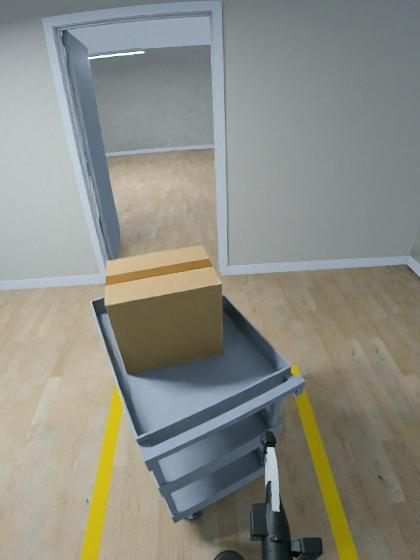

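Scene clock: 1168.03 s.
move: r1 moving
r1.base_odometry: x=-0.189 y=+2.654 heading=-2.452
r1.turned_by_wheels: +0.000
r1.turned_by_imu: +0.000
r1.base_tilt: forward=-1.6 right=+1.3
r1.lidar_m: 0.43 0.41 2.90 2.10 0.55 0.41 0.36 0.39 0.52 1.19 2.03 0.63
r1.base_status: not commanded
r1.joint_positions: lift_m=+0.684 arm_m=+0.000 wrist_yaw_rad=+0.002 wrist_pitch_rad=+0.002 wrist_roll_rad=+1.569 gripper_m=-0.012
r1.joint_status: gripper_m moving
r1.measured_speeds: all 0
r1.motor_effort: lift_m=+17(17) arm_m=-3(4) wheel_0=-2(3) wheel_1=-4(4) wheel_2=+1(1)
r1.servo_current: wrist_yaw_rad=26(59) wrist_pitch_rad=46(46) wrist_roll_rad=59(59) gripper_m=65(72)
r1.hand_pose: x=+0.4595 y=-0.0867 z=+0.8617 quat_wxyz=(+0.708, +0.707, +0.002, +0.000) (m; r1's base frame)
r1.wrist_depth_mm: - - - - - 1756 1182 / - - - - - 1708 1205 / - - - - - 1808 1229 / - - - - 427 1499 430 / - - - - - 1983 - / - - - 193 359 - - / - - 179 148 144 - -
r2: as last shown
r2.lidar_m: 1.10 0.47 0.28 3.35 3.59 4.83 - 1.90 1.42 1.39 1.48 1.12
r2.motor_effort: lift_m=+20(20) arm_m=+4(4) wheel_0=+16(17) wheel_1=+2(3) wheel_2=-5(5)
r2.servo_current: wrist_yaw_rad=78(104) wrist_pitch_rad=46(46) wrist_roll_rad=46(52) gripper_m=124(130)
r2.wrist_depth_mm: - - 243 165 233 230 226 / - - 244 237 235 229 227 / - - 245 238 236 231 229 / - - 248 239 236 233 229 / - - 249 175 238 232 229 / - - 177 166 237 234 232 / - 156 252 - 239 235 233
pictures: none
No camera images: "cameras" was empty.

Scene clock: 1169.57 s.
earlier move: r1 done
r1.base_odometry: x=-0.189 y=+2.654 heading=-2.452
r1.turned_by_wheels: +0.000
r1.turned_by_imu: +0.000
r1.base_tilt: forward=-1.6 right=+1.3
r1.lidar_m: 0.42 0.40 2.88 2.15 0.58 0.40 0.35 0.36 0.52 1.18 2.04 0.58
r1.base_status: not commanded
r1.joint_positions: lift_m=+0.684 arm_m=+0.000 wrist_yaw_rad=+0.002 wrist_pitch_rad=+0.002 wrist_roll_rad=+1.569 gripper_m=+0.100
r1.joint_status: all done
r1.measured_speeds: all 0
r1.motor_effort: lift_m=+16(17) arm_m=-4(4) wheel_0=-3(3) wheel_1=-4(4) wheel_2=+1(1)
r1.servo_current: wrist_yaw_rad=52(65) wrist_pitch_rad=39(52) wrist_roll_rad=39(72) gripper_m=39(91)
r1.hand_pose: x=+0.4595 y=-0.0867 z=+0.8617 quat_wxyz=(+0.708, +0.707, +0.002, +0.000) (m; r1's base frame)
r1.wrist_depth_mm: - - - - - 1708 1205 / - - - - - 1661 1205 / - - - - - 1756 1229 / - - - - 430 1576 433 / - - - - - 1921 - / - - 214 - 193 - - / - 521 521 144 - - -
r2.base_odometry: x=-3.491 y=+0.107 heading=-2.868
r2.turned_by_wheels: +0.000
r2.turned_by_imu: +0.000
r2.base_tilt: forward=-0.7 right=+0.1
r2.lidar_m: 1.09 0.46 0.29 3.35 3.57 4.86 - 1.82 1.42 1.38 1.44 1.14
r2.base_status: not commanded
r2.joint_positions: lift_m=+0.800 arm_m=+0.000 wrist_yaw_rad=+1.676 wrist_pitch_rad=+0.001 wrist_roll_rad=+0.000 gripper_m=-0.036
r2.joint_status: not commanded
r2.measured_speeds: all 0
r2.motor_effort: lift_m=+20(20) arm_m=+3(4) wheel_0=+17(17) wheel_1=+3(3) wheel_2=-5(6)
r2.servo_current: wrist_yaw_rad=98(104) wrist_pitch_rad=39(46) wrist_roll_rad=46(59) gripper_m=124(137)
r2.hand_pose: x=+0.2276 y=+0.2960 z=+0.9777 quat_wxyz=(+0.669, +0.000, +0.000, +0.743) (m; r2's base frame)
r2.wrist_depth_mm: - - 244 165 233 229 226 / - - 244 236 235 230 227 / - - 245 238 236 231 227 / - - 247 239 236 232 230 / - - 248 176 238 233 230 / - - 177 166 238 233 232 / - 156 251 - 239 236 233
wait: 1.53 of 3 s (r1 has come to rest)
pictures: none
No camera images: "cameras" was empty.

Scene clock: 1170.07 s.
move: r1 moving
r1.base_odometry: x=-0.179 y=+2.662 heading=-2.452
r1.turned_by_wheels: +0.000
r1.turned_by_imu: +0.000
r1.base_tilt: forward=-1.6 right=+1.3
r1.lidar_m: 0.43 0.42 2.91 2.08 0.56 0.37 0.35 0.36 0.51 1.15 2.05 0.63
r1.base_status: translate_m moving
r1.joint_positions: lift_m=+0.684 arm_m=+0.000 wrist_yaw_rad=+0.002 wrist_pitch_rad=+0.002 wrist_roll_rad=+1.569 gripper_m=+0.100
r1.joint_status: not commanded
r1.measured_speeds: translate_m=-0.049 strafe_m=+0.000 rotate_rad=-0.001 lift_m=+0.000 arm_m=+0.000 wrist_yaw_rad=+0.000 wrist_pitch_rad=+0.000 wrist_roll_rad=+0.000
r1.motor_effort: lift_m=+17(17) arm_m=-3(4) wheel_0=-7(7) wheel_1=-4(7) wheel_2=+5(6)
r1.servo_current: wrist_yaw_rad=65(65) wrist_pitch_rad=46(46) wrist_roll_rad=59(59) gripper_m=46(52)
r1.contact_limits: translate_m 0.2
r1.hand_pose: x=+0.4595 y=-0.0867 z=+0.8617 quat_wxyz=(+0.708, +0.707, +0.002, +0.000) (m; r1's base frame)
r1.wrist_depth_mm: - - - - - 1708 1205 / - - - - - 1708 1229 / - - - - - 1756 1229 / - - - - 442 1537 439 / - - - - - 1983 - / - - 214 544 193 - - / - 530 535 144 - - -
r2: as last shown
r2.lidar_m: 1.10 0.47 0.29 3.37 3.59 4.85 - 1.83 1.41 1.37 1.46 1.12
r2.motor_effort: lift_m=+20(20) arm_m=+4(4) wheel_0=+16(17) wheel_1=+3(3) wheel_2=-6(6)
r2.servo_current: wrist_yaw_rad=98(98) wrist_pitch_rad=39(46) wrist_roll_rad=52(52) gripper_m=124(130)
r2.wrist_depth_mm: - - 243 166 233 229 224 / - - 244 237 235 230 227 / - - 245 237 236 230 228 / - - 246 239 237 233 229 / - - 248 175 238 233 230 / - - 177 167 237 236 232 / - 156 252 - 239 233 232
pictures: none
No camera images: "cameras" was empty.

Scene clock: 1171.73 s.
earlier move: r1 done
r1.base_odometry: x=-0.120 y=+2.711 heading=-2.452
r1.turned_by_wheels: +0.000
r1.turned_by_imu: +0.000
r1.base_tilt: forward=-1.6 right=+1.2
r1.lidar_m: 0.52 0.48 2.88 1.61 0.46 0.31 0.25 0.27 0.40 0.91 2.06 0.69
r1.base_status: done
r1.joint_positions: lift_m=+0.684 arm_m=+0.000 wrist_yaw_rad=+0.002 wrist_pitch_rad=+0.002 wrist_roll_rad=+1.569 gripper_m=+0.100
r1.joint_status: not commanded
r1.measured_speeds: all 0
r1.motor_effort: lift_m=+17(17) arm_m=-3(4) wheel_0=-4(7) wheel_1=-2(7) wheel_2=+1(8)
r1.servo_current: wrist_yaw_rad=39(72) wrist_pitch_rad=46(52) wrist_roll_rad=46(72) gripper_m=46(52)
r1.contact_limits: translate_m 0.2
r1.hand_pose: x=+0.4595 y=-0.0867 z=+0.8617 quat_wxyz=(+0.708, +0.707, +0.002, +0.000) (m; r1's base frame)
r1.wrist_depth_mm: - - - - - 1756 1205 / - - - - - 1708 1205 / - - - - - 1756 1229 / - - - - 530 634 517 / - - - - - - - / - - 216 609 193 - - / - - 597 141 - - -
r2.base_odometry: x=-3.491 y=+0.107 heading=-2.868
r2.turned_by_wheels: +0.000
r2.turned_by_imu: +0.000
r2.base_tilt: forward=-0.7 right=+0.0
r2.lidar_m: 1.11 0.45 0.29 3.36 3.60 4.85 - 1.87 1.43 1.38 1.44 1.13
r2.base_status: not commanded
r2.joint_positions: lift_m=+0.800 arm_m=+0.000 wrist_yaw_rad=+1.676 wrist_pitch_rad=+0.001 wrist_roll_rad=+0.000 gripper_m=-0.036
r2.joint_status: not commanded
r2.measured_speeds: all 0
r2.motor_effort: lift_m=+20(20) arm_m=+4(4) wheel_0=+16(17) wheel_1=+3(3) wheel_2=-5(6)
r2.servo_current: wrist_yaw_rad=85(98) wrist_pitch_rad=39(46) wrist_roll_rad=52(59) gripper_m=124(137)
r2.hand_pose: x=+0.2276 y=+0.2960 z=+0.9777 quat_wxyz=(+0.669, +0.000, +0.000, +0.743) (m; r2's base frame)
r2.wrist_depth_mm: - - 243 165 235 229 226 / - - 243 236 234 229 226 / - - 245 237 236 231 228 / - - 247 239 237 232 229 / - - 248 175 239 233 230 / - - 177 166 237 236 232 / - 156 251 - 238 234 233
wait: 1.67 of 3 s (r1 has come to rest)
pictures: none
No camera images: "cameras" was empty.

Scene clock: 1172.23 s.
move: r1 moving
r1.base_odometry: x=-0.143 y=+2.739 heading=-2.452
r1.turned_by_wheels: +0.000
r1.turned_by_imu: +0.000
r1.base_tilt: forward=-1.6 right=+1.3
r1.lidar_m: 0.52 0.50 2.92 1.60 0.44 0.29 0.26 0.27 0.39 0.91 2.01 2.64
r1.base_status: strafe_m moving
r1.joint_positions: lift_m=+0.684 arm_m=+0.000 wrist_yaw_rad=+0.002 wrist_pitch_rad=+0.002 wrist_roll_rad=+1.569 gripper_m=+0.100
r1.joint_status: not commanded
r1.measured_speeds: translate_m=+0.000 strafe_m=-0.141 rotate_rad=+0.002 lift_m=+0.000 arm_m=+0.000 wrist_yaw_rad=+0.000 wrist_pitch_rad=+0.000 wrist_roll_rad=+0.000
r1.motor_effort: lift_m=+17(17) arm_m=-3(4) wheel_0=+10(10) wheel_1=-8(10) wheel_2=+1(1)
r1.servo_current: wrist_yaw_rad=52(65) wrist_pitch_rad=46(46) wrist_roll_rad=46(65) gripper_m=33(46)
r1.hand_pose: x=+0.4595 y=-0.0867 z=+0.8617 quat_wxyz=(+0.708, +0.707, +0.002, +0.000) (m; r1's base frame)
r1.wrist_depth_mm: - - - - - 1756 1229 / - - - - - 1756 1229 / - - - - - 1756 1205 / - - - - - 1537 1060 / - - - - - - - / - - 214 - 193 - - / - - 603 140 - - -
r2: as last shown
r2.base_tilt: forward=-0.7 right=+0.1
r2.lidar_m: 1.09 0.47 0.31 3.33 3.60 4.84 - 1.84 1.43 1.34 1.48 1.14
r2.motor_effort: lift_m=+20(20) arm_m=+4(4) wheel_0=+16(17) wheel_1=+3(3) wheel_2=-5(5)
r2.servo_current: wrist_yaw_rad=85(98) wrist_pitch_rad=39(46) wrist_roll_rad=52(52) gripper_m=137(137)
r2.wrist_depth_mm: - - 243 165 234 229 225 / - - 244 236 235 230 227 / - - 246 237 236 231 228 / - - 246 240 237 232 229 / - - 248 175 238 233 230 / - - 177 166 238 235 232 / - 156 251 - 239 235 233
pictures: none
No camera images: "cameras" was empty.

Scene clock: 1176.23 s.
earlier move: r1 done
r1.base_odometry: x=-0.724 y=+3.444 heading=-2.452
r1.turned_by_wheels: +0.000
r1.turned_by_imu: -0.005
r1.base_tilt: forward=-1.6 right=+1.2
r1.lidar_m: 2.58 1.12 1.00 1.26 0.34 0.25 0.25 0.25 0.30 0.68 1.08 1.37
r1.base_status: done
r1.joint_positions: lift_m=+0.684 arm_m=+0.000 wrist_yaw_rad=+0.002 wrist_pitch_rad=+0.002 wrist_roll_rad=+1.569 gripper_m=+0.100
r1.joint_status: not commanded
r1.measured_speeds: all 0
r1.motor_effort: lift_m=+17(17) arm_m=-3(4) wheel_0=+0(12) wheel_1=+0(11) wheel_2=+0(2)
r1.servo_current: wrist_yaw_rad=52(72) wrist_pitch_rad=39(52) wrist_roll_rad=39(65) gripper_m=39(52)
r1.hand_pose: x=+0.4595 y=-0.0867 z=+0.8617 quat_wxyz=(+0.708, +0.707, +0.002, +0.000) (m; r1's base frame)
r1.wrist_depth_mm: - - - - - 1618 1205 / - - - - - 1661 1205 / - - - - - 1661 1229 / - - - - - 1708 1255 / - - - - - 1708 1205 / - - 216 - 198 1618 1281 / - - - 144 - 1863 1281
r2.base_odometry: x=-3.491 y=+0.107 heading=-2.868
r2.turned_by_wheels: +0.000
r2.turned_by_imu: +0.001
r2.base_tilt: forward=-0.7 right=+0.1
r2.lidar_m: 1.08 0.46 0.30 3.36 3.57 4.84 - 1.86 1.42 1.39 1.50 1.13
r2.base_status: not commanded
r2.joint_positions: lift_m=+0.800 arm_m=+0.000 wrist_yaw_rad=+1.676 wrist_pitch_rad=+0.001 wrist_roll_rad=+0.000 gripper_m=-0.036
r2.joint_status: not commanded
r2.measured_speeds: all 0
r2.motor_effort: lift_m=+20(20) arm_m=+4(4) wheel_0=+16(17) wheel_1=+3(3) wheel_2=-5(6)
r2.servo_current: wrist_yaw_rad=91(104) wrist_pitch_rad=39(46) wrist_roll_rad=39(59) gripper_m=130(137)
r2.hand_pose: x=+0.2276 y=+0.2960 z=+0.9777 quat_wxyz=(+0.669, +0.000, +0.000, +0.743) (m; r2's base frame)
r2.wrist_depth_mm: - - 243 165 234 229 225 / - - 245 236 235 229 228 / - - 246 238 236 231 229 / - - 248 240 237 234 229 / - - 249 176 238 235 229 / - - 176 167 237 235 231 / - 156 254 - 240 236 233
wait: 4.00 of 6 s (r1 has come to rest)
pictures: none
No camera images: "cameras" was empty.

Scene clock: 1176.73 s.
move: r1 moving
r1.base_odometry: x=-0.748 y=+3.424 heading=-2.452
r1.turned_by_wheels: +0.000
r1.turned_by_imu: +0.000
r1.base_tilt: forward=-1.6 right=+1.3
r1.lidar_m: 2.54 1.16 0.98 1.44 0.37 0.25 0.25 0.25 0.34 0.78 1.08 1.37
r1.base_status: translate_m moving
r1.joint_positions: lift_m=+0.684 arm_m=+0.000 wrist_yaw_rad=+0.002 wrist_pitch_rad=+0.002 wrist_roll_rad=+1.569 gripper_m=+0.100
r1.joint_status: not commanded
r1.measured_speeds: translate_m=+0.123 strafe_m=+0.000 rotate_rad=+0.000 lift_m=+0.000 arm_m=+0.000 wrist_yaw_rad=+0.000 wrist_pitch_rad=+0.000 wrist_roll_rad=+0.000
r1.motor_effort: lift_m=+17(17) arm_m=-3(4) wheel_0=+5(7) wheel_1=+5(7) wheel_2=-7(9)
r1.servo_current: wrist_yaw_rad=46(65) wrist_pitch_rad=46(52) wrist_roll_rad=33(65) gripper_m=39(52)
r1.hand_pose: x=+0.4595 y=-0.0867 z=+0.8617 quat_wxyz=(+0.708, +0.707, +0.002, +0.000) (m; r1's base frame)
r1.wrist_depth_mm: - - - - - 1576 1205 / - - - - - 1708 1205 / - - - - - 1756 1229 / - - - - - 1808 1229 / - - - - - 1808 1255 / - - 216 - 198 1576 1229 / - - - 144 - 1808 1255
r2: as last shown
r2.turned_by_imu: +0.000
r2.lidar_m: 1.09 0.46 0.29 3.35 3.59 4.85 - 1.87 1.41 1.39 1.45 1.12
r2.motor_effort: lift_m=+20(20) arm_m=+4(4) wheel_0=+15(17) wheel_1=+3(3) wheel_2=-5(6)
r2.servo_current: wrist_yaw_rad=98(104) wrist_pitch_rad=46(46) wrist_roll_rad=52(52) gripper_m=124(130)
r2.wrist_depth_mm: - - 243 165 234 228 225 / - - 243 237 235 229 228 / - - 246 238 236 231 228 / - - 247 239 238 232 229 / - - 248 175 239 234 230 / - - 177 166 237 235 231 / - 156 251 - 240 235 233
pictures: none
No camera images: "cameras" was empty.

Scene clock: 1179.40 s.
earlier move: r1 done
r1.base_odometry: x=-1.110 y=+3.126 heading=-2.452
r1.turned_by_wheels: +0.000
r1.turned_by_imu: +0.000
r1.base_tilt: forward=-1.6 right=+1.3
r1.lidar_m: 2.06 2.09 0.72 0.74 1.12 0.75 0.68 0.72 0.94 1.01 1.04 1.36
r1.base_status: done
r1.joint_positions: lift_m=+0.684 arm_m=+0.000 wrist_yaw_rad=+0.002 wrist_pitch_rad=+0.002 wrist_roll_rad=+1.569 gripper_m=+0.100
r1.joint_status: not commanded
r1.measured_speeds: all 0
r1.motor_effort: lift_m=+17(17) arm_m=-3(4) wheel_0=+2(8) wheel_1=+0(8) wheel_2=+1(10)
r1.servo_current: wrist_yaw_rad=59(65) wrist_pitch_rad=52(52) wrist_roll_rad=65(65) gripper_m=33(52)
r1.hand_pose: x=+0.4595 y=-0.0868 z=+0.8617 quat_wxyz=(+0.708, +0.707, +0.002, +0.000) (m; r1's base frame)
r1.wrist_depth_mm: - - - - - 1576 1229 / - - - - - 1708 1205 / - - - - - 1708 1229 / - - - - - 1808 1255 / - - - - - 1863 1255 / - 190 196 - 189 1576 1255 / - 144 - 141 - - 1255
r2.base_odometry: x=-3.491 y=+0.107 heading=-2.868
r2.turned_by_wheels: +0.000
r2.turned_by_imu: +0.000
r2.base_tilt: forward=-0.7 right=+0.0
r2.lidar_m: 1.10 0.46 0.28 3.36 3.60 4.84 - 1.88 1.41 1.39 1.46 1.13
r2.base_status: not commanded
r2.joint_positions: lift_m=+0.800 arm_m=+0.000 wrist_yaw_rad=+1.676 wrist_pitch_rad=+0.001 wrist_roll_rad=+0.000 gripper_m=-0.036
r2.joint_status: not commanded
r2.measured_speeds: all 0
r2.motor_effort: lift_m=+20(20) arm_m=+4(4) wheel_0=+16(17) wheel_1=+3(3) wheel_2=-5(6)
r2.servo_current: wrist_yaw_rad=85(104) wrist_pitch_rad=39(46) wrist_roll_rad=46(59) gripper_m=124(130)
r2.hand_pose: x=+0.2276 y=+0.2960 z=+0.9777 quat_wxyz=(+0.669, +0.000, +0.000, +0.743) (m; r2's base frame)
r2.wrist_depth_mm: - - 243 165 234 229 226 / - - 244 236 235 229 226 / - - 246 237 236 230 228 / - - 248 239 237 232 229 / - - 248 175 238 234 230 / - - 177 166 237 234 231 / - 156 252 - 239 235 232
wait: 2.67 of 5 s (r1 has come to rest)
pictures: none
No camera images: "cameras" was empty.

Scene clock: 1179.90 s.
move: r1 moving
r1.base_odometry: x=-1.110 y=+3.126 heading=-2.452
r1.turned_by_wheels: +0.000
r1.turned_by_imu: +0.000
r1.base_tilt: forward=-1.6 right=+1.3
r1.lidar_m: 2.05 2.11 0.76 0.76 1.14 0.76 0.68 0.71 0.96 1.01 1.03 1.35
r1.base_status: not commanded
r1.joint_positions: lift_m=+0.684 arm_m=+0.000 wrist_yaw_rad=+0.586 wrist_pitch_rad=+0.002 wrist_roll_rad=+1.569 gripper_m=+0.100
r1.joint_status: wrist_yaw_rad moving
r1.measured_speeds: translate_m=+0.000 strafe_m=+0.000 rotate_rad=+0.000 lift_m=+0.000 arm_m=+0.000 wrist_yaw_rad=+1.818 wrist_pitch_rad=+0.000 wrist_roll_rad=+0.000
r1.motor_effort: lift_m=+17(17) arm_m=-3(4) wheel_0=+1(2) wheel_1=+1(1) wheel_2=+1(1)
r1.servo_current: wrist_yaw_rad=124(130) wrist_pitch_rad=39(52) wrist_roll_rad=33(65) gripper_m=46(52)
r1.hand_pose: x=+0.4595 y=+0.0868 z=+0.8617 quat_wxyz=(+0.678, +0.676, +0.205, +0.204) (m; r1's base frame)
r1.wrist_depth_mm: - - - - - 1618 1205 / - - - - - 1618 1205 / - - - - - 1756 1229 / - - - - - 1808 1255 / - - - - - 1756 1255 / - - 214 - 198 1618 1255 / - - - 144 - 1863 1255
r2: as last shown
r2.lidar_m: 1.09 0.44 0.29 3.35 3.59 4.86 - 1.86 1.43 1.38 1.47 1.11
r2.motor_effort: lift_m=+20(20) arm_m=+4(4) wheel_0=+16(17) wheel_1=+3(3) wheel_2=-5(5)
r2.servo_current: wrist_yaw_rad=85(98) wrist_pitch_rad=33(46) wrist_roll_rad=59(59) gripper_m=124(130)
r2.wrist_depth_mm: - - 242 165 234 229 225 / - - 244 237 235 229 226 / - - 246 238 236 231 227 / - - 247 239 237 233 229 / - - 247 175 238 233 230 / - - 178 166 237 235 232 / - 156 252 - 239 235 232
pictures: none
No camera images: "cameras" was empty.

Scene clock: 1181.70 s.
earlier move: r1 done
r1.base_odometry: x=-1.110 y=+3.126 heading=-2.452
r1.turned_by_wheels: +0.000
r1.turned_by_imu: +0.000
r1.base_tilt: forward=-1.6 right=+1.3
r1.lidar_m: 2.07 2.11 0.74 0.77 1.12 0.76 0.67 0.72 0.97 1.02 1.05 1.35
r1.base_status: not commanded
r1.joint_positions: lift_m=+0.684 arm_m=+0.000 wrist_yaw_rad=+2.997 wrist_pitch_rad=+0.002 wrist_roll_rad=+1.569 gripper_m=+0.100
r1.joint_status: all done
r1.measured_speeds: all 0
r1.motor_effort: lift_m=+17(17) arm_m=+1(4) wheel_0=+1(2) wheel_1=+1(1) wheel_2=+1(1)
r1.servo_current: wrist_yaw_rad=39(130) wrist_pitch_rad=39(52) wrist_roll_rad=33(65) gripper_m=39(52)
r1.hand_pose: x=-0.1019 y=+0.1280 z=+0.8617 quat_wxyz=(+0.052, +0.050, +0.705, +0.706) (m; r1's base frame)
r1.wrist_depth_mm: - - - - - - - / - - - - - - - / - - - - - - - / - - - - - - - / - - - - - - - / - 190 196 - 189 - - / - 145 - 141 - - -
r2.base_odometry: x=-3.491 y=+0.107 heading=-2.868
r2.turned_by_wheels: +0.000
r2.turned_by_imu: +0.000
r2.base_tilt: forward=-0.7 right=+0.0
r2.lidar_m: 1.09 0.47 0.29 3.35 3.57 4.83 - 1.84 1.44 1.38 1.49 1.13
r2.base_status: not commanded
r2.joint_positions: lift_m=+0.800 arm_m=+0.000 wrist_yaw_rad=+1.676 wrist_pitch_rad=+0.001 wrist_roll_rad=+0.000 gripper_m=-0.036
r2.joint_status: not commanded
r2.measured_speeds: all 0
r2.motor_effort: lift_m=+20(20) arm_m=+4(4) wheel_0=+16(17) wheel_1=+3(3) wheel_2=-5(5)
r2.servo_current: wrist_yaw_rad=91(104) wrist_pitch_rad=46(46) wrist_roll_rad=52(59) gripper_m=124(130)
r2.hand_pose: x=+0.2276 y=+0.2960 z=+0.9777 quat_wxyz=(+0.669, +0.000, +0.000, +0.743) (m; r2's base frame)
r2.wrist_depth_mm: - - 242 165 234 229 226 / - - 244 237 235 230 227 / - - 245 238 236 231 228 / - - 248 239 236 233 229 / - - 248 175 239 234 230 / - - 177 167 237 235 232 / - 156 252 - 239 235 234
wait: 1.80 of 3 s (r1 has come to rest)
pictures: r1_head_camera
Images, in order (width x height): r1_head_camera 420x560.

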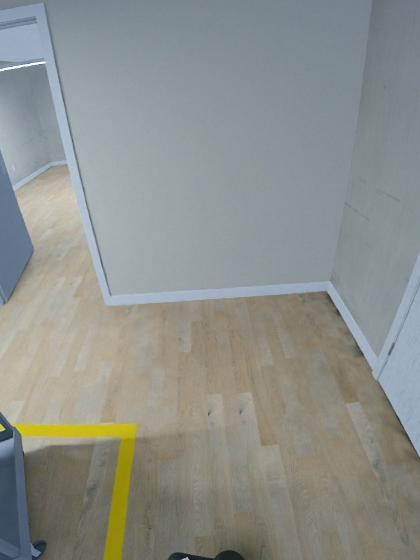

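Scene clock: 1182.20 s.
move: r1 moving; r2 moving
r1.base_odometry: x=-1.110 y=+3.126 heading=-2.199
r1.turned_by_wheels: +0.252
r1.turned_by_imu: +0.253
r1.base_tilt: forward=-1.6 right=+1.3
r1.lidar_m: 2.05 1.06 0.74 1.09 0.87 0.70 0.70 0.77 1.03 1.03 1.09 1.84
r1.base_status: rotate_rad moving
r1.joint_positions: lift_m=+0.684 arm_m=+0.000 wrist_yaw_rad=+2.997 wrist_pitch_rad=+0.002 wrist_roll_rad=+1.569 gripper_m=+0.100
r1.joint_status: not commanded
r1.measured_speeds: translate_m=+0.002 strafe_m=+0.000 rotate_rad=+0.973 lift_m=+0.000 arm_m=+0.000 wrist_yaw_rad=+0.000 wrist_pitch_rad=+0.000 wrist_roll_rad=+0.000
r1.motor_effort: lift_m=+17(17) arm_m=+2(2) wheel_0=-6(10) wheel_1=-6(8) wheel_2=-7(7)
r1.servo_current: wrist_yaw_rad=52(59) wrist_pitch_rad=39(46) wrist_roll_rad=46(59) gripper_m=46(46)
r1.hand_pose: x=-0.1019 y=+0.1280 z=+0.8617 quat_wxyz=(+0.052, +0.050, +0.705, +0.706) (m; r1's base frame)
r1.wrist_depth_mm: - - - - - - - / - - - - - - - / - - - - - - - / - - - - - - - / - - - - - - - / - 189 196 - 189 842 - / - 145 - 141 - - -
r2.base_odometry: x=-3.491 y=+0.107 heading=-2.868
r2.turned_by_wheels: +0.000
r2.turned_by_imu: +0.000
r2.base_tilt: forward=-0.7 right=+0.1
r2.lidar_m: 1.10 0.44 0.29 3.36 3.58 4.84 - 1.88 1.41 1.37 1.48 1.14
r2.base_status: not commanded
r2.joint_positions: lift_m=+0.800 arm_m=+0.000 wrist_yaw_rad=+1.677 wrist_pitch_rad=+0.001 wrist_roll_rad=+0.000 gripper_m=-0.012
r2.joint_status: gripper_m moving
r2.measured_speeds: translate_m=+0.000 strafe_m=+0.000 rotate_rad=+0.000 lift_m=+0.000 arm_m=+0.000 wrist_yaw_rad=+0.002 wrist_pitch_rad=+0.000 wrist_roll_rad=+0.000
r2.motor_effort: lift_m=+20(20) arm_m=+4(4) wheel_0=+16(17) wheel_1=+3(3) wheel_2=-5(5)
r2.servo_current: wrist_yaw_rad=98(98) wrist_pitch_rad=39(46) wrist_roll_rad=46(65) gripper_m=117(130)
r2.hand_pose: x=+0.2274 y=+0.2960 z=+0.9777 quat_wxyz=(+0.669, +0.000, +0.000, +0.744) (m; r2's base frame)
r2.wrist_depth_mm: - - 246 238 236 232 228 / - - 248 241 236 232 229 / - - 249 242 239 234 230 / - - 251 243 239 235 231 / - - 253 177 243 237 233 / - - 181 169 241 237 235 / - - 255 - 137 237 236
pictures: none
No camera images: "cameras" was empty.

Scene clock: 1183.60 s.
earlier move: r1 done; r2 moving
r1.base_odometry: x=-1.110 y=+3.126 heading=-1.152
r1.turned_by_wheels: +1.047
r1.turned_by_imu: +1.053
r1.base_tilt: forward=-1.6 right=+1.3
r1.lidar_m: 0.74 1.08 0.88 0.72 0.70 0.79 1.02 1.02 1.11 1.81 2.08 1.10
r1.base_status: done
r1.joint_positions: lift_m=+0.684 arm_m=+0.000 wrist_yaw_rad=+2.997 wrist_pitch_rad=+0.002 wrist_roll_rad=+1.569 gripper_m=+0.100
r1.joint_status: not commanded
r1.measured_speeds: all 0
r1.motor_effort: lift_m=+17(17) arm_m=+1(3) wheel_0=-3(10) wheel_1=-1(9) wheel_2=+0(8)
r1.servo_current: wrist_yaw_rad=39(65) wrist_pitch_rad=39(52) wrist_roll_rad=46(65) gripper_m=39(46)
r1.hand_pose: x=-0.1019 y=+0.1280 z=+0.8617 quat_wxyz=(+0.052, +0.050, +0.705, +0.706) (m; r1's base frame)
r1.wrist_depth_mm: - - - - - - - / - - - - - - - / - - - - - - - / - - - - - - 1160 / - - - - - - 1182 / - 190 196 - 190 - - / - 144 - 141 - - -
r2.base_odometry: x=-3.491 y=+0.107 heading=-2.869
r2.turned_by_wheels: -0.001
r2.turned_by_imu: -0.001
r2.base_tilt: forward=-0.7 right=+0.1
r2.lidar_m: 1.10 0.66 0.46 0.55 3.59 4.84 - 1.86 1.42 1.37 1.47 1.14
r2.base_status: not commanded
r2.joint_positions: lift_m=+0.800 arm_m=+0.000 wrist_yaw_rad=+1.663 wrist_pitch_rad=+0.001 wrist_roll_rad=+0.000 gripper_m=+0.119
r2.joint_status: gripper_m moving
r2.measured_speeds: all 0
r2.motor_effort: lift_m=+20(20) arm_m=+3(4) wheel_0=+5(17) wheel_1=+3(3) wheel_2=-5(5)
r2.servo_current: wrist_yaw_rad=39(104) wrist_pitch_rad=39(46) wrist_roll_rad=39(65) gripper_m=52(130)
r2.hand_pose: x=+0.2314 y=+0.2952 z=+0.9777 quat_wxyz=(+0.674, +0.000, +0.000, +0.739) (m; r2's base frame)
r2.wrist_depth_mm: - - - 349 402 384 368 / - - - - 402 384 373 / - - - 355 402 389 373 / - - - 355 407 389 373 / - - - 357 402 394 377 / - - 199 357 187 387 377 / - - - - - 397 379
wait: 1.40 of 4 s (r1 has come to rest)
pictures: r1_head_camera, r1_head_left_camera, r1_head_right_camera
Images, in order (width x height): r1_head_camera 420x560, r1_head_left_camera 420x672, r1_head_right_camera 420x672.

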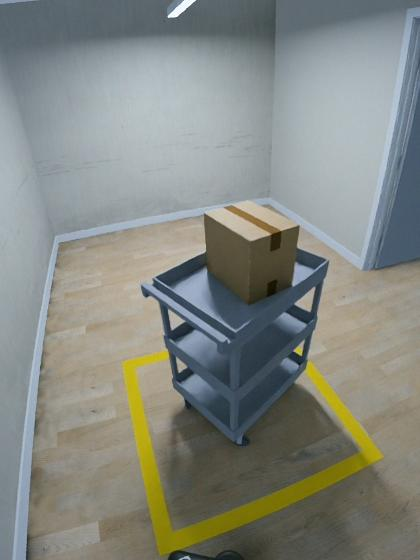

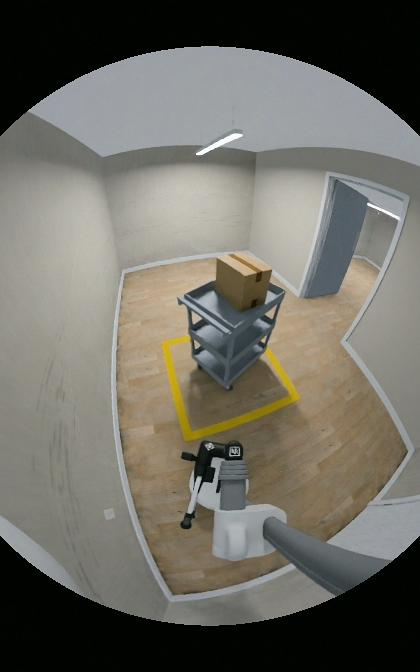

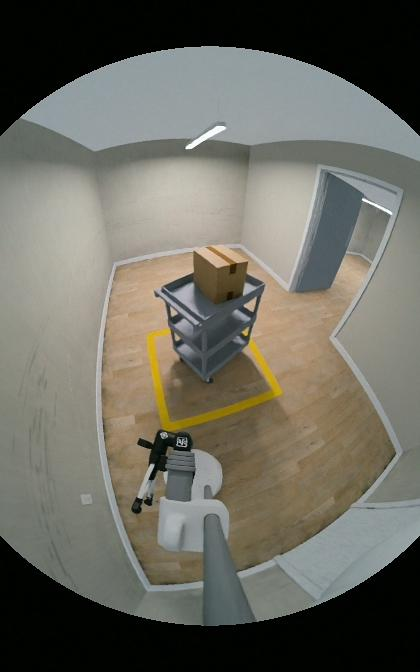

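Call:
{"method": "zoom_image", "body": {
  "camera": "r1_head_camera",
  "region": [110, 300, 390, 560]
}}

Call:
{"method": "zoom_image", "body": {
  "camera": "r1_head_camera",
  "region": [250, 310, 350, 410]
}}

Scaled by 1.800 from the camera's 420x560 image, which has a finer 600x800 frame.

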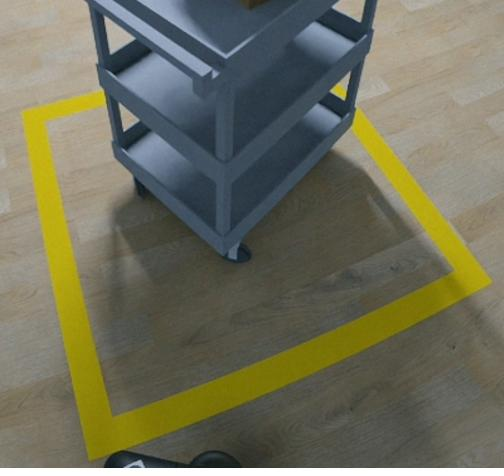

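Scaled by 5.040 from the camera's 420x560 image, which has a finer 600x800 frame.

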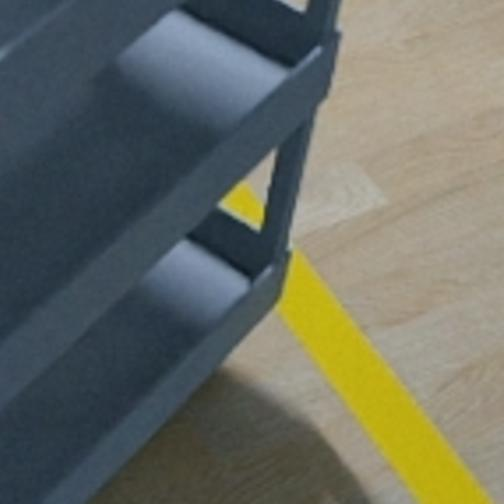

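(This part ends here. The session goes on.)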